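# Seat two printed parts on jig pins, or call

## Task

The courier is waiting, so work quickly: fit both loose printed parts onto their matching pins in the jig, arranged the way the drawing shows. If the kit turns out to be one that should not be assembled, do not assemble it. Instead, close a gripper and press the blue CALL button, keeping it pressed for about one second, and leave every part of the kit where it lies.

## Robot and tools

Robot: two arms, left_arm and right_arm, each with a two-finger parallel gripper and a wrist camera. The grippers point their fingers along their own +z axis, and the fingers move apart along the gripper's y axis. end_effector_position is the spot between the finger pads, roughly 1 cm short of the fingertips.

Frames: the scene frame has its origin at table-top height, midway between the nominal arm bases. +z is up, +x points out over the table, and left_arm sits on the +y side. Arm names do not match the left or right of the images. Each arm's hand positions, quaternions, Hand targets and wrist-camera poses are reported and commanded in that arm's own base frame. Fixed cameras and the table use the scene frame. Calibrated bases in the scene frame: left_arm at (+0.034, +0.375, 0) m, quat_wxyz (+1.000, 0, 0, +0.013); right_arm at (+0.057, -0.308, 0) m, quat_wxyz (+1.000, 0, 0, -0.007). Reported hand poses can be off by a few centimetres, more at long reach.

Row format, shared by execute_actions and move: one flat list of 16 numbers covering both arms. The first 8 are left_arm: x, y, z in metres, then qw, qx, qy, qz (w first), then opening. The next 8 are right_arm in the same order. Positions and quaternions are absolute poses in that arm's base frame, not offsets. Opening runs from -1 (closed) to +1 (fully open, 0.094 m). An arm meant to stay put should get its last reported pose repeated exactly, with its present opening. Sending 0 as an opening is a real command, not a placeholder. To keep an orientation, resend the same quaternion rather than the drifted one from the latest result.

execute_actions(actions, cameras): actions is a list of actions. Each action is a table of up to 15 rows, one row per 1/30 s step. A short table repeats its last row until the 15 steps are filled. Any target more than 0.6 m from the gripper's current position, along any gripper axis, gets the action refused for both arms. Images come back only when actions is empty or cameras names them. ["all"] gives every camera, [] gives none.

move(target, speed, blend, opening_speed, grip_force, blocking, cameras): drives each gripper in a straight line from its Hand target to the pose in target. target is either one 16-number row or a list of up to 15 rows, visited in turn within one 10 s budget. The 0.6 m limit does not apply. speed is in m/s, range 0.002 to 4.3, default 0.25. Turning speed is limited to twice that value in rad/s. Give one number, or one per target. blend, in metres, rounds the corners of a list. 0 means stop at each target. opening_speed sets the rate of finger travel per second on the -1..1 scale, minimum 0.2. Use it for slow, gentle closing. grip_force is the per-pad limit in newtons, 10 to 50. It stays set until changed, and lower values close more slowly. blocking=false returns after about 0.5 s while the move keeps running. A new move then takes over from the old one. Paths do not avoid obstacles or the other arm, and faster moves lag and overshoot more. Do not route a gripper close past its own base, because that can flip the shoulder posture. The extra move: line reports the outcome:
- done: at rest within 10 mm and 2 degrees of the target.
- off_target: at rest but short of the target. This often comes from friction or weight and is not proof of contact.
- moving, held or fault are the other endings.
- limits=paced means the commanded pose was clipped. limits=held means steps were withheld.

wait(seconds): 0 to 10 s. The arms keep their last commands, and a running move continues. stop(): brakes the current move to rest. zoom_image(camera, region): gives a closer view of the newest image from cam_high, cam_low, cam_over, cam_left_wrist or cam_right_wrist. region is [x0, y0, x1, y1] in pixels from the top-left corner, at most 504 by 504. Full images are 672x504. read_manual returns licence texts only. finished_scene ends the scene for good, and the goal must then hold without the robot.

Result lines: end_effector_position and end_effector_quat_wxyz for each arm, in its base frame. Hand target is where the arm is currently being sent. After a large command it may fall short, especially in orientation, so send the remainder again. Each step clips the orientation to within 40 degrees of the measured one. Tool commands lists the current gripper commands. grip_measured is the measured finger opening on the -1..1 scale. It can read up to about 2.5 mm wide with nothing held and a few mm narrow when squeezing a hard part. grip_effort_nm is averaged gripper motor effort at the shaft; negative means closing. Joint torques include gravity and have per-arm offsets. Values 3 and 4 wrap at ±28 N m. Joint velocities can read "within noise". Motor temperatures appear too. A MOTOR HOT line shows from 85 °C, and at 100 °C that arm goes limp for 30 to 60 s (OVER-TEMPERATURE FAULT). Do not hold loads or stretched poses for long. Only execute_actions lists positions at intermediate steps.

Things to avoid: parts or the kit falling off the table, or being left off it. Releasing a part while it is moving, dropping it from a height, fast impacts, and heavy pushing against fixed or heavy objects. Any contact or squeeze between the two arms, including one gripper closing on the other's fingers; a moderate one can fail the scene outright. The clearance check does not guard grippers or wrist cameras against each other. Make approaches slow near contact, and do not aim far past a contact point, since that presses harder. To let go, command an opening well above grip_measured. Before assembling anything, look over the kit and the drawing, using zoom where needed, to decide whether it should be assembled at all.

Each tool is called after "Request:" as name([rows], argument=value, ...), one row to a line, values as JSON.

## Session

Request:
execute_actions(actions=[], cameras=["all"])

Scene clock: 0.00 s.
left_arm: end_effector_position=(+0.7929, +0.4261, +0.1129) grip_measured=+1.000 grip_effort_nm=n/a end_effector_quat_wxyz=(+0.679, +0.099, +0.688, +0.238) | right_arm: end_effector_position=(+0.3720, +0.0318, +0.3910) grip_measured=+1.000 grip_effort_nm=n/a end_effector_quat_wxyz=(+0.274, -0.158, +0.933, +0.171)
Joint positions: left_arm=[0.563 2.425 1.799 0.662 0.369 0.467 0.094] | right_arm=[-0.13 1.053 1.322 -1.371 -0.479 -0.349 0.094]
Joint velocities: within noise
Joint torques (N m): no reading
Motor temperatures (°C): left_arm=[35 29 31 32 33 30 27] | right_arm=[28 37 31 30 30 30 30]
Heat: left arm: hottest waist 35 °C; right arm: hottest shoulder 37 °C.
Hand target: left_arm +0.7975, +0.4290, +0.1394; +0.690, +0.103, +0.672, +0.248 | right_arm +0.3750, +0.0314, +0.4048; +0.288, -0.162, +0.929, +0.166
Tool commands: left_gripper/opening=+1.0 right_gripper/opening=+1.0

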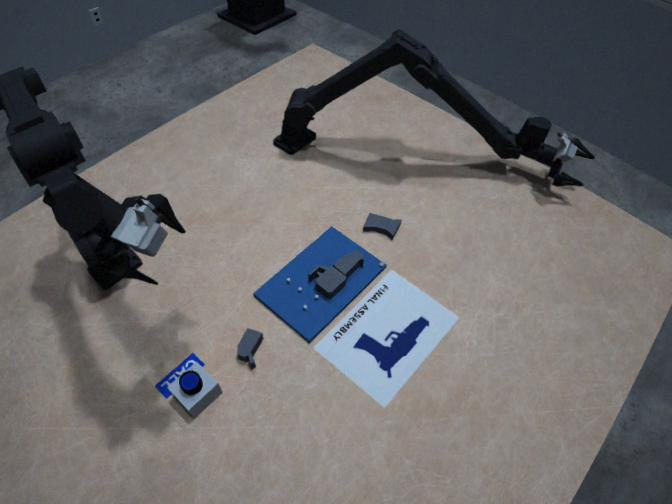

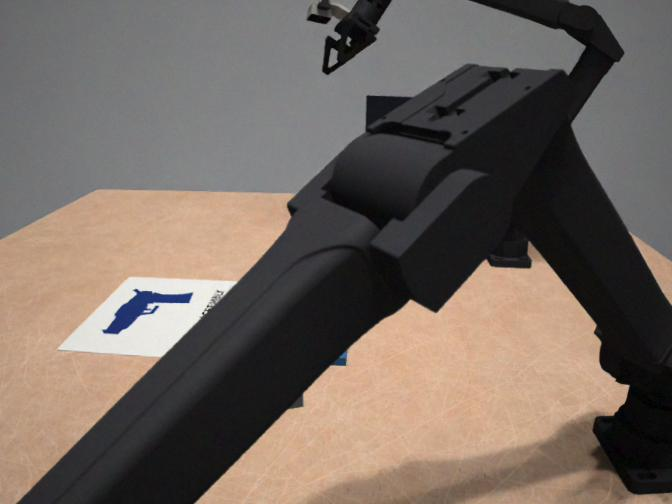

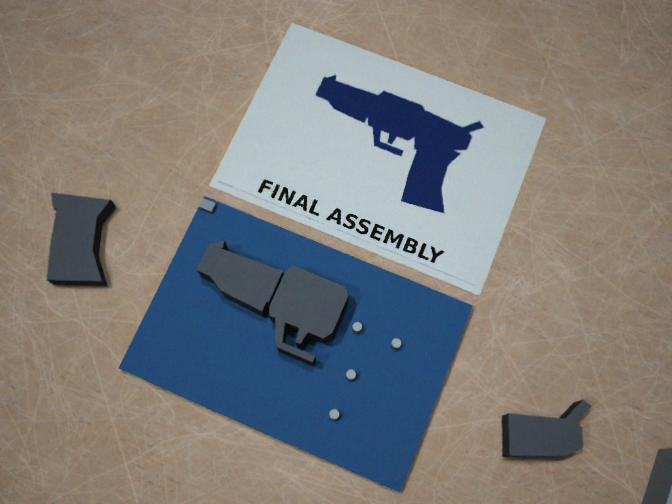

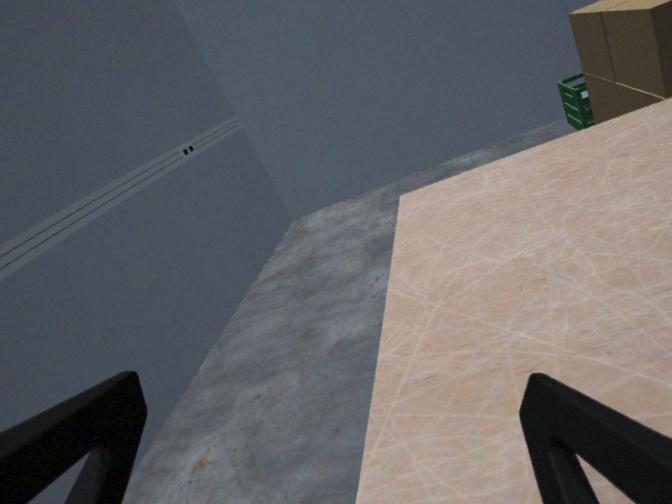

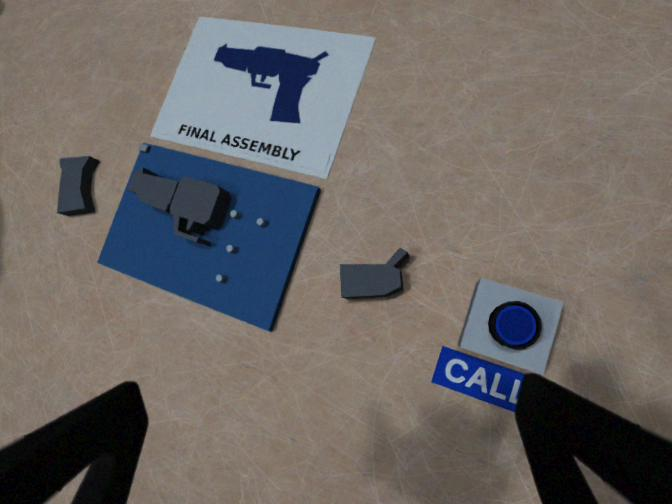

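Request:
zoom_image(camera="cam_over", region=[110, 10, 600, 500])

Request:
zoom_image(camera="cam_right_wrist", region=[320, 220, 620, 445])

Request:
zoom_image(camera="cam_high", region=[130, 300, 310, 435])

Scaled by 1.029.

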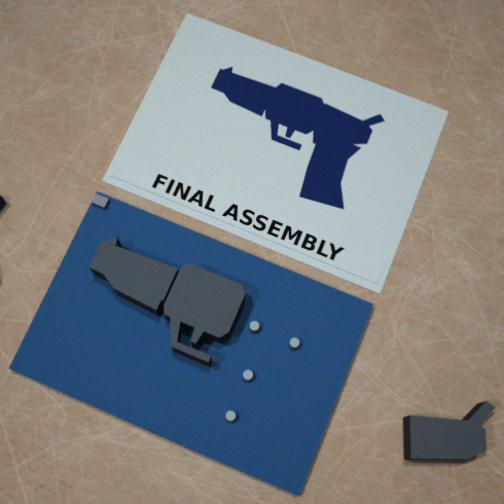

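Scaled by 1.680.

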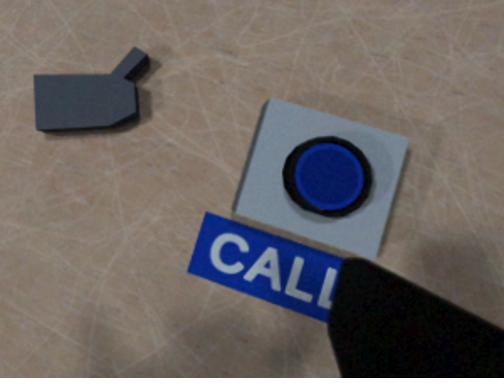

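Scaled by 2.800.

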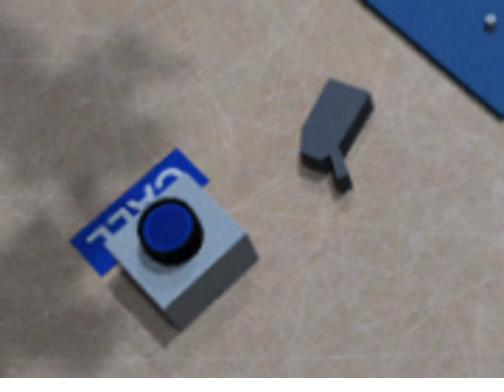

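Request:
move(target=[0.7929, 0.4261, 0.1129, 0.679, 0.099, 0.688, 0.238, 1.0, 0.437, -0.060, 0.200, 0.0, 0.0684, 0.9977, 0.0, -1.0], speed=0.3, cameras=["cam_high", "cam_right_wrist"])

Scene clock: 62.60 s.
left_arm: end_effector_position=(+0.7929, +0.4261, +0.1129) grip_measured=+1.000 grip_effort_nm=-0.01 end_effector_quat_wxyz=(+0.679, +0.099, +0.688, +0.238) | right_arm: end_effector_position=(+0.4310, -0.0563, +0.1898) grip_measured=-0.989 grip_effort_nm=-0.61 end_effector_quat_wxyz=(-0.009, +0.060, +0.998, +0.002)
Joint positions: left_arm=[0.563 2.425 1.799 0.662 0.369 0.467 0.094] | right_arm=[-0.13 1.505 1.308 -1.392 -0.003 -0.01 0.001]
Joint torques (N m): left_arm=[-1.79 -21.95 9.39 1.18 -0.02 0.01] | right_arm=[-0.62 -9.82 10.45 -0.39 0.12 0.05]
Motor temperatures (°C): left_arm=[35 34 36 32 32 30 27] | right_arm=[28 38 40 30 29 29 29]
Heat: left arm: hottest elbow 36 °C; right arm: hottest elbow 40 °C.
Hand target: left_arm +0.7929, +0.4260, +0.1130; +0.679, +0.099, +0.688, +0.238 | right_arm +0.4368, -0.0600, +0.1999; +0.000, +0.068, +0.998, +0.000
Off the commanded pose: left_arm 0.000 m, 0 deg | right_arm 0.012 m, 1 deg.
move: off_target (right_arm)
camera_calibration:
cam_right_wrist: T_world_to_cam=[[-0.131142, -0.991125, 0.021732, -0.0067711], [-0.896995, 0.127965, 0.423113, 0.351981], [-0.422139, 0.0359945, -0.905816, 0.441535], [0, 0, 0, 1]] pos_world=[0.501227, -0.067645, 0.251169]
Images, in order (width x height): cam_high 672x504, cam_right_wrist 672x504.

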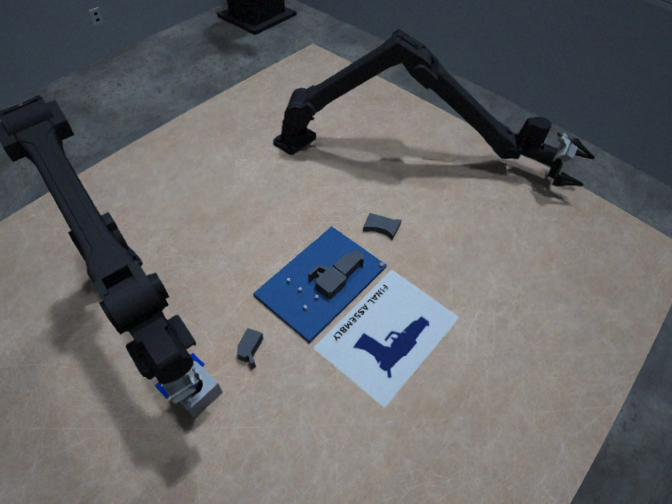

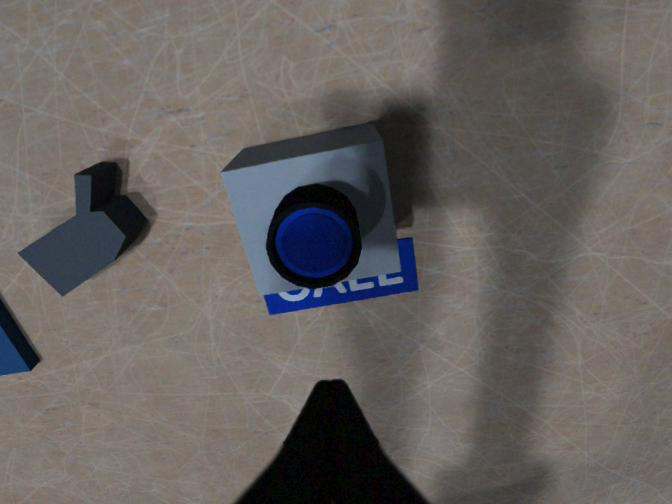

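Request:
move(target=[0.7929, 0.4261, 0.1129, 0.679, 0.099, 0.688, 0.238, 1.0, 0.428, -0.053, 0.142, 0.0, 0.0684, 0.9977, 0.0, -1.0], speed=0.15, cameras=["cam_high", "cam_right_wrist"])

Scene clock: 92.77 s.
left_arm: end_effector_position=(+0.7929, +0.4261, +0.1129) grip_measured=+1.000 grip_effort_nm=-0.01 end_effector_quat_wxyz=(+0.679, +0.099, +0.688, +0.238) | right_arm: end_effector_position=(+0.4280, -0.0559, +0.1490) grip_measured=-0.989 grip_effort_nm=-0.61 end_effector_quat_wxyz=(+0.004, +0.067, +0.998, +0.001)
Joint positions: left_arm=[0.563 2.425 1.799 0.662 0.369 0.467 0.094] | right_arm=[-0.13 1.507 1.199 -1.255 -0.003 0.004 0.001]
Joint torques (N m): left_arm=[-1.73 -21.95 9.39 1.18 -0.02 0] | right_arm=[0.32 -8.88 7.71 0.34 0.11 0.02]
Motor temperatures (°C): left_arm=[35 36 36 32 31 30 27] | right_arm=[28 39 45 30 29 29 29]
Heat: left arm: hottest shoulder 36 °C; right arm: hottest elbow 45 °C.
Hand target: left_arm +0.7929, +0.4260, +0.1130; +0.679, +0.099, +0.688, +0.238 | right_arm +0.4279, -0.0531, +0.1420; +0.000, +0.068, +0.998, +0.000
Off the commanded pose: left_arm 0.000 m, 0 deg | right_arm 0.008 m, 1 deg.
move: done
camera_calibration:
cam_right_wrist: T_world_to_cam=[[-0.14528, -0.989156, 0.0215206, 0.000275501], [-0.906183, 0.141762, 0.398416, 0.374942], [-0.397146, 0.0383803, -0.916952, 0.394323], [0, 0, 0, 1]] pos_world=[0.49641, -0.0680141, 0.212187]
Images, in order (width x height): cam_high 672x504, cam_right_wrist 672x504.

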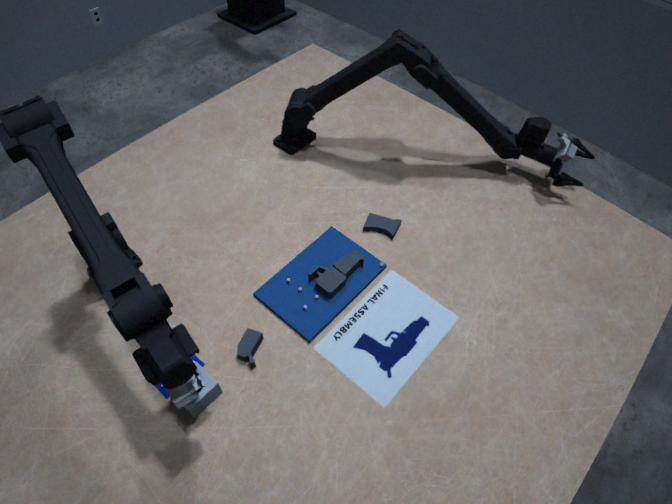

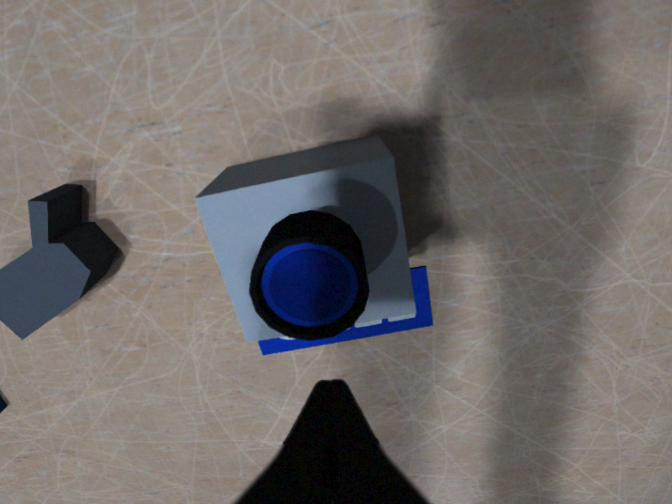

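Request:
move(target=[0.7929, 0.4261, 0.1129, 0.679, 0.099, 0.688, 0.238, 1.0, 0.427, -0.046, 0.105, 0.0, 0.0684, 0.9977, 0.0, -1.0], speed=0.1, cameras=["cam_high", "cam_right_wrist"])

Scene clock: 110.07 s.
left_arm: end_effector_position=(+0.7929, +0.4261, +0.1129) grip_measured=+1.000 grip_effort_nm=-0.01 end_effector_quat_wxyz=(+0.679, +0.099, +0.688, +0.238) | right_arm: end_effector_position=(+0.4266, -0.0530, +0.1112) grip_measured=-0.989 grip_effort_nm=-0.61 end_effector_quat_wxyz=(+0.003, +0.072, +0.997, +0.001)
Joint positions: left_arm=[0.563 2.425 1.799 0.662 0.369 0.467 0.094] | right_arm=[-0.123 1.539 1.13 -1.155 -0.002 0.02 0.001]
Joint torques (N m): left_arm=[-1.79 -21.89 9.39 1.21 -0.02 0.01] | right_arm=[1.08 -9.05 7.5 0.34 0.11 0.04]
Heat: left arm: hottest shoulder 36 °C; right arm: hottest elbow 42 °C.
Hand target: left_arm +0.7929, +0.4260, +0.1130; +0.679, +0.099, +0.688, +0.238 | right_arm +0.4268, -0.0460, +0.1051; +0.000, +0.068, +0.998, +0.000
Off the commanded pose: left_arm 0.000 m, 0 deg | right_arm 0.009 m, 1 deg.
move: done
camera_calibration:
cam_right_wrist: T_world_to_cam=[[-0.154299, -0.987783, 0.0218126, 0.00769252], [-0.904201, 0.150073, 0.399873, 0.387735], [-0.398261, 0.041977, -0.916311, 0.359599], [0, 0, 0, 1]] pos_world=[0.494992, -0.065685, 0.174292]
Images, in order (width x height): cam_high 672x504, cam_right_wrist 672x504.

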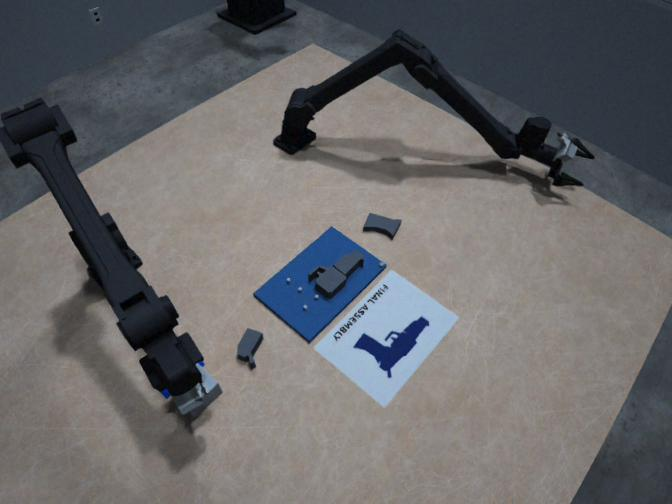

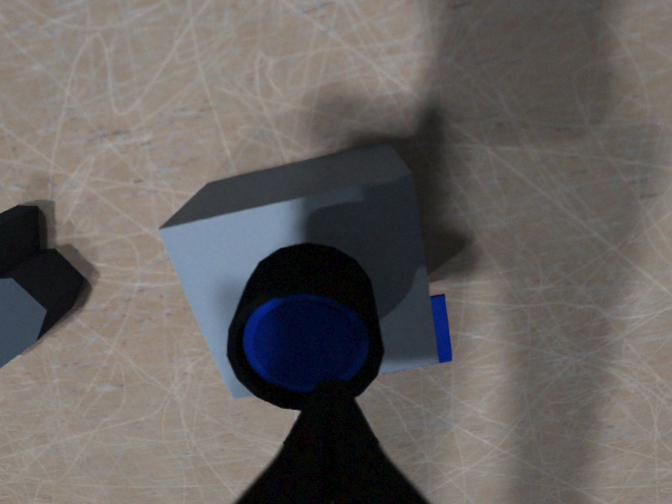

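Request:
move(target=[0.7929, 0.4261, 0.1129, 0.679, 0.099, 0.688, 0.238, 1.0, 0.427, -0.039, 0.092, 0.0, 0.0684, 0.9977, 0.0, -1.0], speed=0.06, cameras=["cam_high", "cam_right_wrist"])

Scene clock: 116.93 s.
left_arm: end_effector_position=(+0.7929, +0.4261, +0.1129) grip_measured=+1.000 grip_effort_nm=-0.01 end_effector_quat_wxyz=(+0.679, +0.099, +0.688, +0.238) | right_arm: end_effector_position=(+0.4277, -0.0459, +0.1002) grip_measured=-0.989 grip_effort_nm=-0.61 end_effector_quat_wxyz=(+0.006, +0.071, +0.997, +0.001)
Joint positions: left_arm=[0.563 2.425 1.799 0.662 0.369 0.467 0.094] | right_arm=[-0.107 1.549 1.11 -1.12 -0.002 0.035 0.001]
Joint torques (N m): left_arm=[-1.79 -21.89 9.37 1.18 -0.02 0] | right_arm=[0.97 -8.88 7.27 0.38 0.12 0.02]
Heat: left arm: hottest shoulder 37 °C; right arm: hottest elbow 41 °C.
Hand target: left_arm +0.7929, +0.4260, +0.1130; +0.679, +0.099, +0.688, +0.238 | right_arm +0.4268, -0.0391, +0.0922; +0.000, +0.068, +0.998, +0.000
Off the commanded pose: left_arm 0.000 m, 0 deg | right_arm 0.011 m, 1 deg.
move: off_target (right_arm)
camera_calibration:
cam_right_wrist: T_world_to_cam=[[-0.153313, -0.987942, 0.0215617, 0.0147023], [-0.906307, 0.149274, 0.395379, 0.393414], [-0.39383, 0.0410752, -0.918265, 0.347875], [0, 0, 0, 1]] pos_world=[0.495812, -0.0584904, 0.163577]
Images, in order (width x height): cam_high 672x504, cam_right_wrist 672x504.

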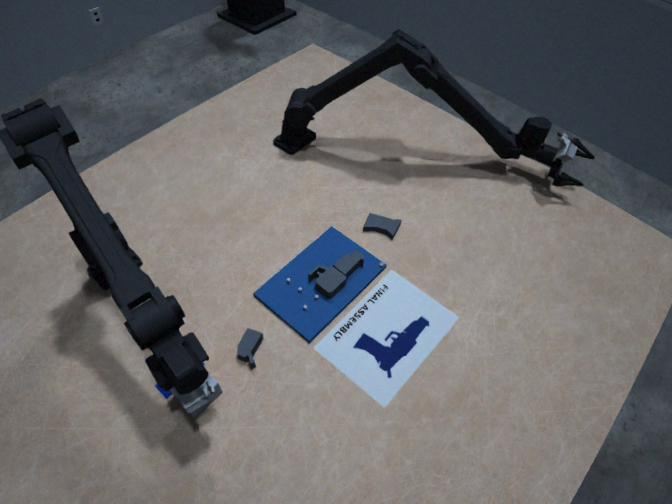

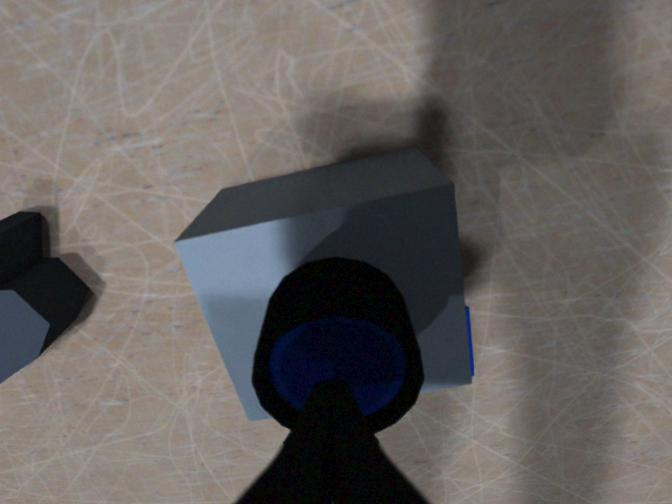

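Request:
move(target=[0.7929, 0.4261, 0.1129, 0.679, 0.099, 0.688, 0.238, 1.0, 0.427, -0.041, 0.084, 0.0, 0.0684, 0.9977, 0.0, -1.0], speed=0.04, cameras=["cam_right_wrist"])

Scene clock: 121.57 s.
left_arm: end_effector_position=(+0.7929, +0.4261, +0.1129) grip_measured=+1.000 grip_effort_nm=-0.01 end_effector_quat_wxyz=(+0.679, +0.099, +0.688, +0.238) | right_arm: end_effector_position=(+0.4281, -0.0459, +0.0922) grip_measured=-0.989 grip_effort_nm=-0.61 end_effector_quat_wxyz=(+0.006, +0.071, +0.997, +0.001)
Joint positions: left_arm=[0.563 2.425 1.799 0.662 0.369 0.467 0.094] | right_arm=[-0.107 1.56 1.099 -1.099 -0.002 0.036 0.001]
Joint torques (N m): left_arm=[-1.79 -21.89 9.39 1.18 -0.02 0.01] | right_arm=[0.62 -8.88 7.17 0.32 0.11 -0.01]
Heat: left arm: hottest shoulder 37 °C; right arm: hottest elbow 41 °C.
Hand target: left_arm +0.7929, +0.4260, +0.1130; +0.679, +0.099, +0.688, +0.238 | right_arm +0.4268, -0.0410, +0.0841; +0.000, +0.068, +0.998, +0.000
Off the commanded pose: left_arm 0.000 m, 0 deg | right_arm 0.010 m, 1 deg.
move: done
camera_calibration:
cam_right_wrist: T_world_to_cam=[[-0.153981, -0.987839, 0.0215316, 0.015166], [-0.906194, 0.149873, 0.395412, 0.396836], [-0.393831, 0.041374, -0.918251, 0.340667], [0, 0, 0, 1]] pos_world=[0.496111, -0.0585882, 0.155577]
Images, in order (width x height): cam_right_wrist 672x504.

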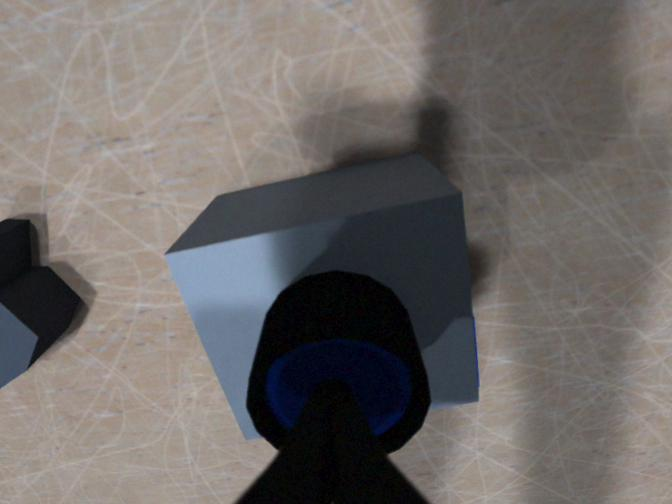

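Request:
move(target=[0.7929, 0.4261, 0.1129, 0.679, 0.099, 0.688, 0.238, 1.0, 0.427, -0.041, 0.079, 0.0, 0.0684, 0.9977, 0.0, -1.0], speed=0.03, cameras=["cam_right_wrist"])

Scene clock: 128.90 s.
left_arm: end_effector_position=(+0.7929, +0.4261, +0.1129) grip_measured=+1.000 grip_effort_nm=-0.01 end_effector_quat_wxyz=(+0.679, +0.099, +0.688, +0.238) | right_arm: end_effector_position=(+0.4295, -0.0461, +0.0912) grip_measured=-0.989 grip_effort_nm=-0.61 end_effector_quat_wxyz=(+0.009, +0.071, +0.997, +0.001)
Joint positions: left_arm=[0.563 2.425 1.799 0.662 0.369 0.467 0.094] | right_arm=[-0.107 1.56 1.097 -1.089 -0.002 0.036 0.001]
Joint torques (N m): left_arm=[-1.79 -21.89 9.4 1.18 -0.03 0] | right_arm=[0.62 -8.47 6.74 0.46 0.11 -0.01]
Motor temperatures (°C): left_arm=[35 37 37 32 31 29 27] | right_arm=[28 39 40 30 28 29 29]
Heat: left arm: hottest shoulder 37 °C; right arm: hottest elbow 40 °C.
Hand target: left_arm +0.7929, +0.4260, +0.1130; +0.679, +0.099, +0.688, +0.238 | right_arm +0.4266, -0.0410, +0.0792; +0.000, +0.068, +0.998, +0.000
Off the commanded pose: left_arm 0.000 m, 0 deg | right_arm 0.013 m, 1 deg.
move: off_target (right_arm)
camera_calibration:
cam_right_wrist: T_world_to_cam=[[-0.154155, -0.98782, 0.0211854, 0.015373], [-0.908752, 0.150167, 0.389384, 0.400171], [-0.387822, 0.040773, -0.920832, 0.338067], [0, 0, 0, 1]] pos_world=[0.497136, -0.0586906, 0.155157]
Images, in order (width x height): cam_right_wrist 672x504.

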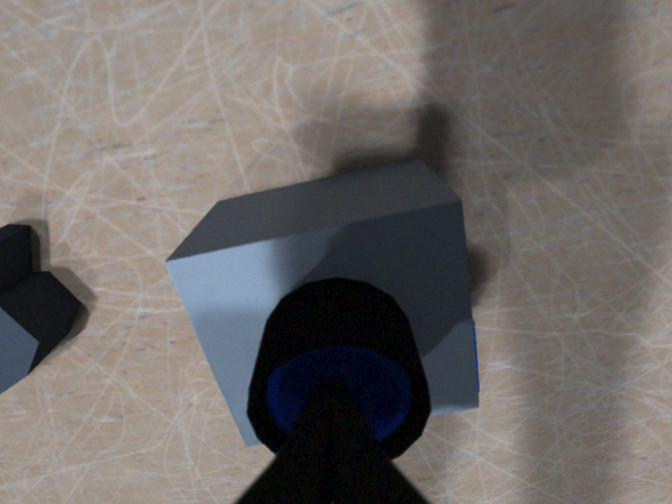

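Request:
move(target=[0.7929, 0.4261, 0.1129, 0.679, 0.099, 0.688, 0.238, 1.0, 0.426, -0.042, 0.072, 0.0, 0.0684, 0.9977, 0.0, -1.0], speed=0.03, cameras=["cam_right_wrist"])

Scene clock: 132.90 s.
left_arm: end_effector_position=(+0.7929, +0.4261, +0.1129) grip_measured=+1.000 grip_effort_nm=-0.01 end_effector_quat_wxyz=(+0.679, +0.099, +0.688, +0.238) | right_arm: end_effector_position=(+0.4295, -0.0461, +0.0887) grip_measured=-0.989 grip_effort_nm=-0.61 end_effector_quat_wxyz=(+0.012, +0.071, +0.997, +0.001)
Joint positions: left_arm=[0.563 2.425 1.799 0.662 0.369 0.467 0.094] | right_arm=[-0.107 1.56 1.089 -1.076 -0.002 0.036 0.001]
Joint torques (N m): left_arm=[-1.79 -21.89 9.42 1.17 -0.02 0.01] | right_arm=[0.5 -8.12 6.38 0.8 0.11 -0.04]
Heat: left arm: hottest shoulder 37 °C; right arm: hottest elbow 40 °C.
Hand target: left_arm +0.7929, +0.4260, +0.1130; +0.679, +0.099, +0.688, +0.238 | right_arm +0.4255, -0.0420, +0.0724; +0.000, +0.068, +0.998, +0.000
Off the commanded pose: left_arm 0.000 m, 0 deg | right_arm 0.017 m, 1 deg.
move: off_target (right_arm)
camera_calibration:
cam_right_wrist: T_world_to_cam=[[-0.154265, -0.987808, 0.0209019, 0.0155727], [-0.910798, 0.150375, 0.384492, 0.402542], [-0.382947, 0.0402763, -0.922892, 0.333778], [0, 0, 0, 1]] pos_world=[0.496856, -0.0585927, 0.152941]
Images, in order (width x height): cam_right_wrist 672x504.

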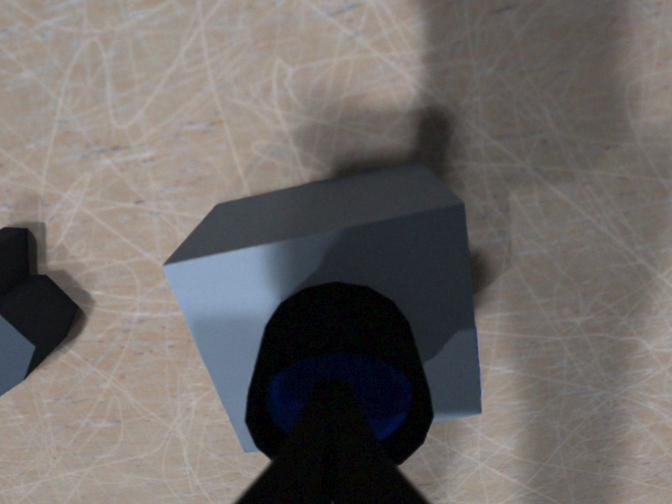

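Request:
move(target=[0.7929, 0.4261, 0.1129, 0.679, 0.099, 0.688, 0.238, 1.0, 0.426, -0.042, 0.065, 0.0, 0.0684, 0.9977, 0.0, -1.0], speed=0.03, cameras=["cam_high", "cam_right_wrist"])

Request:
zoom_image(camera="cam_right_wrist", region=[220, 260, 460, 470])

Scene clock: 136.87 s.
left_arm: end_effector_position=(+0.7929, +0.4261, +0.1129) grip_measured=+1.000 grip_effort_nm=-0.01 end_effector_quat_wxyz=(+0.679, +0.099, +0.688, +0.238) | right_arm: end_effector_position=(+0.4295, -0.0461, +0.0865) grip_measured=-0.989 grip_effort_nm=-0.61 end_effector_quat_wxyz=(+0.014, +0.071, +0.997, +0.001)
Joint positions: left_arm=[0.563 2.425 1.799 0.662 0.369 0.467 0.094] | right_arm=[-0.107 1.56 1.083 -1.065 -0.002 0.036 0.001]
Joint torques (N m): left_arm=[-1.73 -22.01 9.4 1.18 -0.03 0.01] | right_arm=[0.44 -7.47 6.05 1.07 0.11 -0.04]
Heat: left arm: hottest shoulder 37 °C; right arm: hottest elbow 40 °C.
Hand target: left_arm +0.7929, +0.4260, +0.1130; +0.679, +0.099, +0.688, +0.238 | right_arm +0.4252, -0.0420, +0.0658; +0.000, +0.068, +0.998, +0.000
Off the commanded pose: left_arm 0.000 m, 0 deg | right_arm 0.022 m, 2 deg.
move: off_target (right_arm)
camera_calibration:
cam_right_wrist: T_world_to_cam=[[-0.154346, -0.987799, 0.0207283, 0.0156336], [-0.912546, 0.150566, 0.380249, 0.404541], [-0.37873, 0.0397742, -0.924652, 0.330046], [0, 0, 0, 1]] pos_world=[0.496574, -0.0585948, 0.151028]
Images, in order (width x height): cam_high 672x504, cam_right_wrist 672x504.

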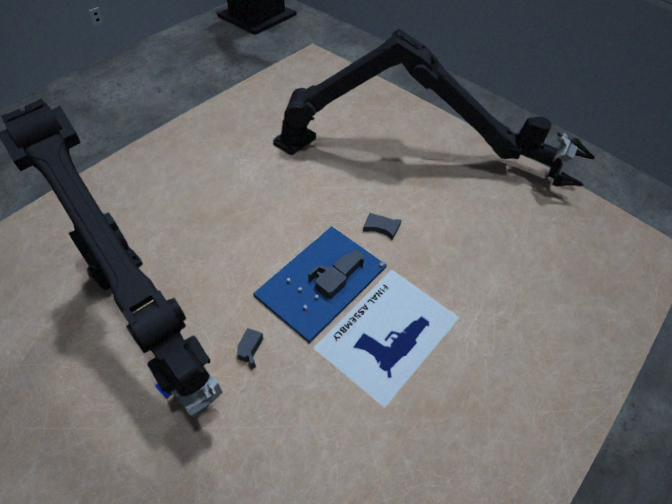

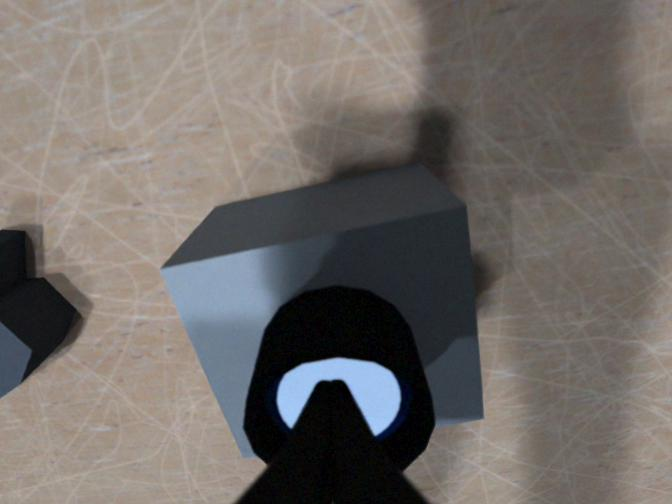

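Scaled by 2.100.

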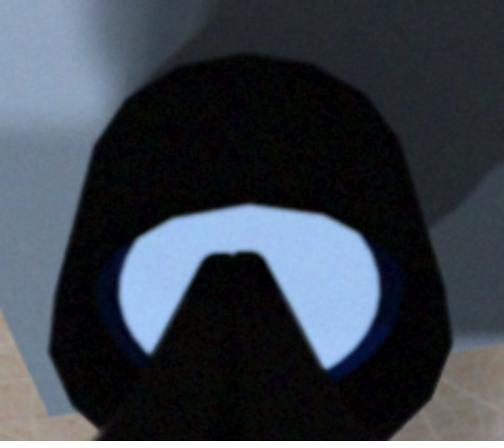

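Request:
wait(seconds=1.2, cameras=["cam_right_wrist"])

Scene clock: 139.20 s.
left_arm: end_effector_position=(+0.7929, +0.4261, +0.1129) grip_measured=+1.000 grip_effort_nm=-0.01 end_effector_quat_wxyz=(+0.679, +0.099, +0.688, +0.238) | right_arm: end_effector_position=(+0.4295, -0.0461, +0.0865) grip_measured=-0.989 grip_effort_nm=-0.61 end_effector_quat_wxyz=(+0.014, +0.071, +0.997, +0.001)
Joint positions: left_arm=[0.563 2.425 1.799 0.662 0.369 0.467 0.094] | right_arm=[-0.107 1.56 1.083 -1.065 -0.002 0.036 0.001]
Joint torques (N m): left_arm=[-1.79 -22.01 9.4 1.18 -0.02 0] | right_arm=[0.44 -7.53 6.11 1.02 0.11 -0.04]
Heat: left arm: hottest shoulder 37 °C; right arm: hottest elbow 40 °C.
Hand target: left_arm +0.7929, +0.4260, +0.1130; +0.679, +0.099, +0.688, +0.238 | right_arm +0.4252, -0.0420, +0.0658; +0.000, +0.068, +0.998, +0.000
Tool commands: left_gripper/opening=+1.0 right_gripper/opening=-1.0
Off the commanded pose: left_arm 0.000 m, 0 deg | right_arm 0.022 m, 2 deg.
wait: 1.20 s; at rest from the start
camera_calibration:
cam_right_wrist: T_world_to_cam=[[-0.154346, -0.987799, 0.0207283, 0.0156336], [-0.912546, 0.150566, 0.380249, 0.404541], [-0.37873, 0.0397742, -0.924652, 0.330046], [0, 0, 0, 1]] pos_world=[0.496574, -0.0585948, 0.151028]
Images, in order (width x height): cam_right_wrist 672x504.

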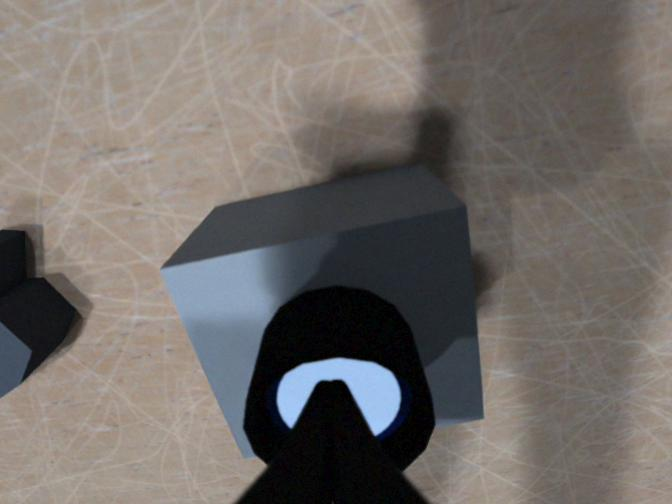

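Request:
move(target=[0.7929, 0.4261, 0.1129, 0.679, 0.099, 0.688, 0.238, 1.0, 0.428, -0.046, 0.170, 0.0, 0.0684, 0.9977, 0.0, -1.0], speed=0.1, cameras=["cam_high", "cam_over", "cam_right_wrist"])

Scene clock: 142.43 s.
left_arm: end_effector_position=(+0.7929, +0.4261, +0.1129) grip_measured=+1.000 grip_effort_nm=-0.01 end_effector_quat_wxyz=(+0.679, +0.099, +0.688, +0.238) | right_arm: end_effector_position=(+0.4088, -0.0441, +0.1473) grip_measured=-0.989 grip_effort_nm=-0.61 end_effector_quat_wxyz=(-0.027, +0.071, +0.997, +0.001)
Joint positions: left_arm=[0.563 2.425 1.799 0.662 0.369 0.467 0.094] | right_arm=[-0.107 1.497 1.182 -1.31 -0.001 0.036 0.001]
Joint torques (N m): left_arm=[-1.73 -21.95 9.4 1.18 -0.02 0] | right_arm=[-0.15 -9.64 12.48 -0.47 0.07 -0.12]
Heat: left arm: hottest shoulder 37 °C; right arm: hottest elbow 40 °C.
Hand target: left_arm +0.7929, +0.4260, +0.1130; +0.679, +0.099, +0.688, +0.238 | right_arm +0.4268, -0.0458, +0.1701; +0.000, +0.068, +0.998, +0.000
Off the commanded pose: left_arm 0.000 m, 0 deg | right_arm 0.030 m, 3 deg.
move: off_target (right_arm)
camera_calibration:
cam_right_wrist: T_world_to_cam=[[-0.152475, -0.987972, 0.0257243, 0.0116571], [-0.878231, 0.147385, 0.454959, 0.337095], [-0.453278, 0.0467781, -0.890141, 0.404039], [0, 0, 0, 1]] pos_world=[0.480966, -0.0570659, 0.205987]
Images, in order (width x height): cam_high 672x504, cam_over 672x504, cam_right_wrist 672x504.

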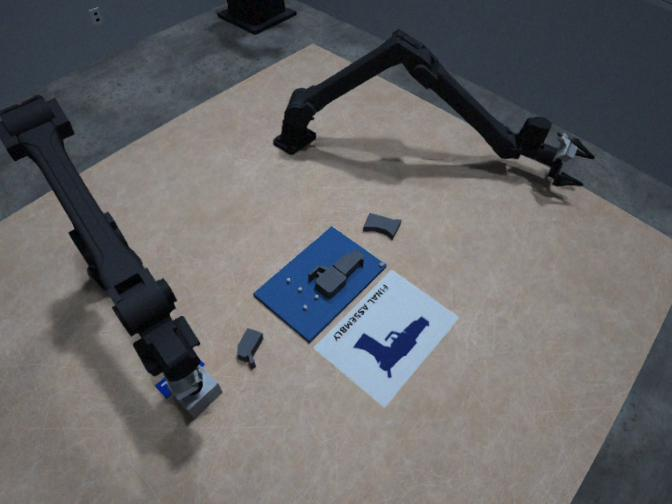

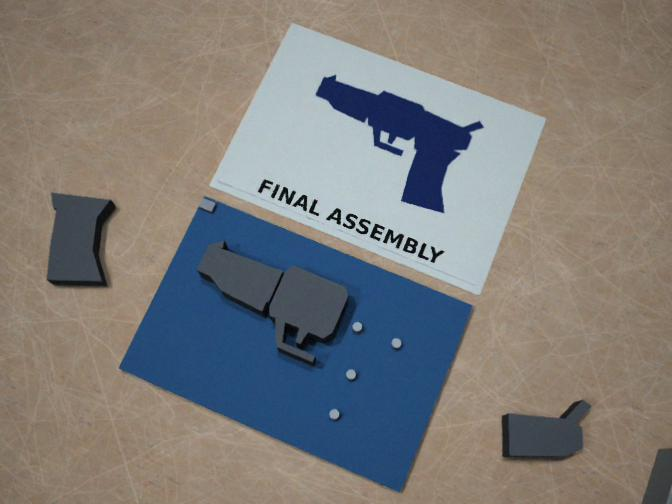

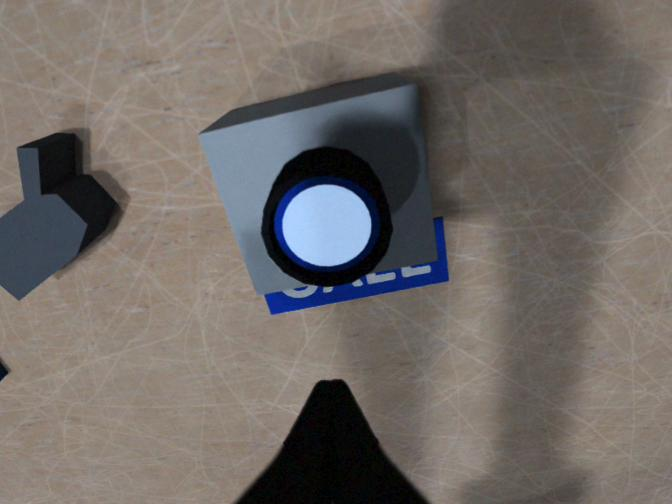

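Request:
finished_scene()

The scene is finished: the task was done.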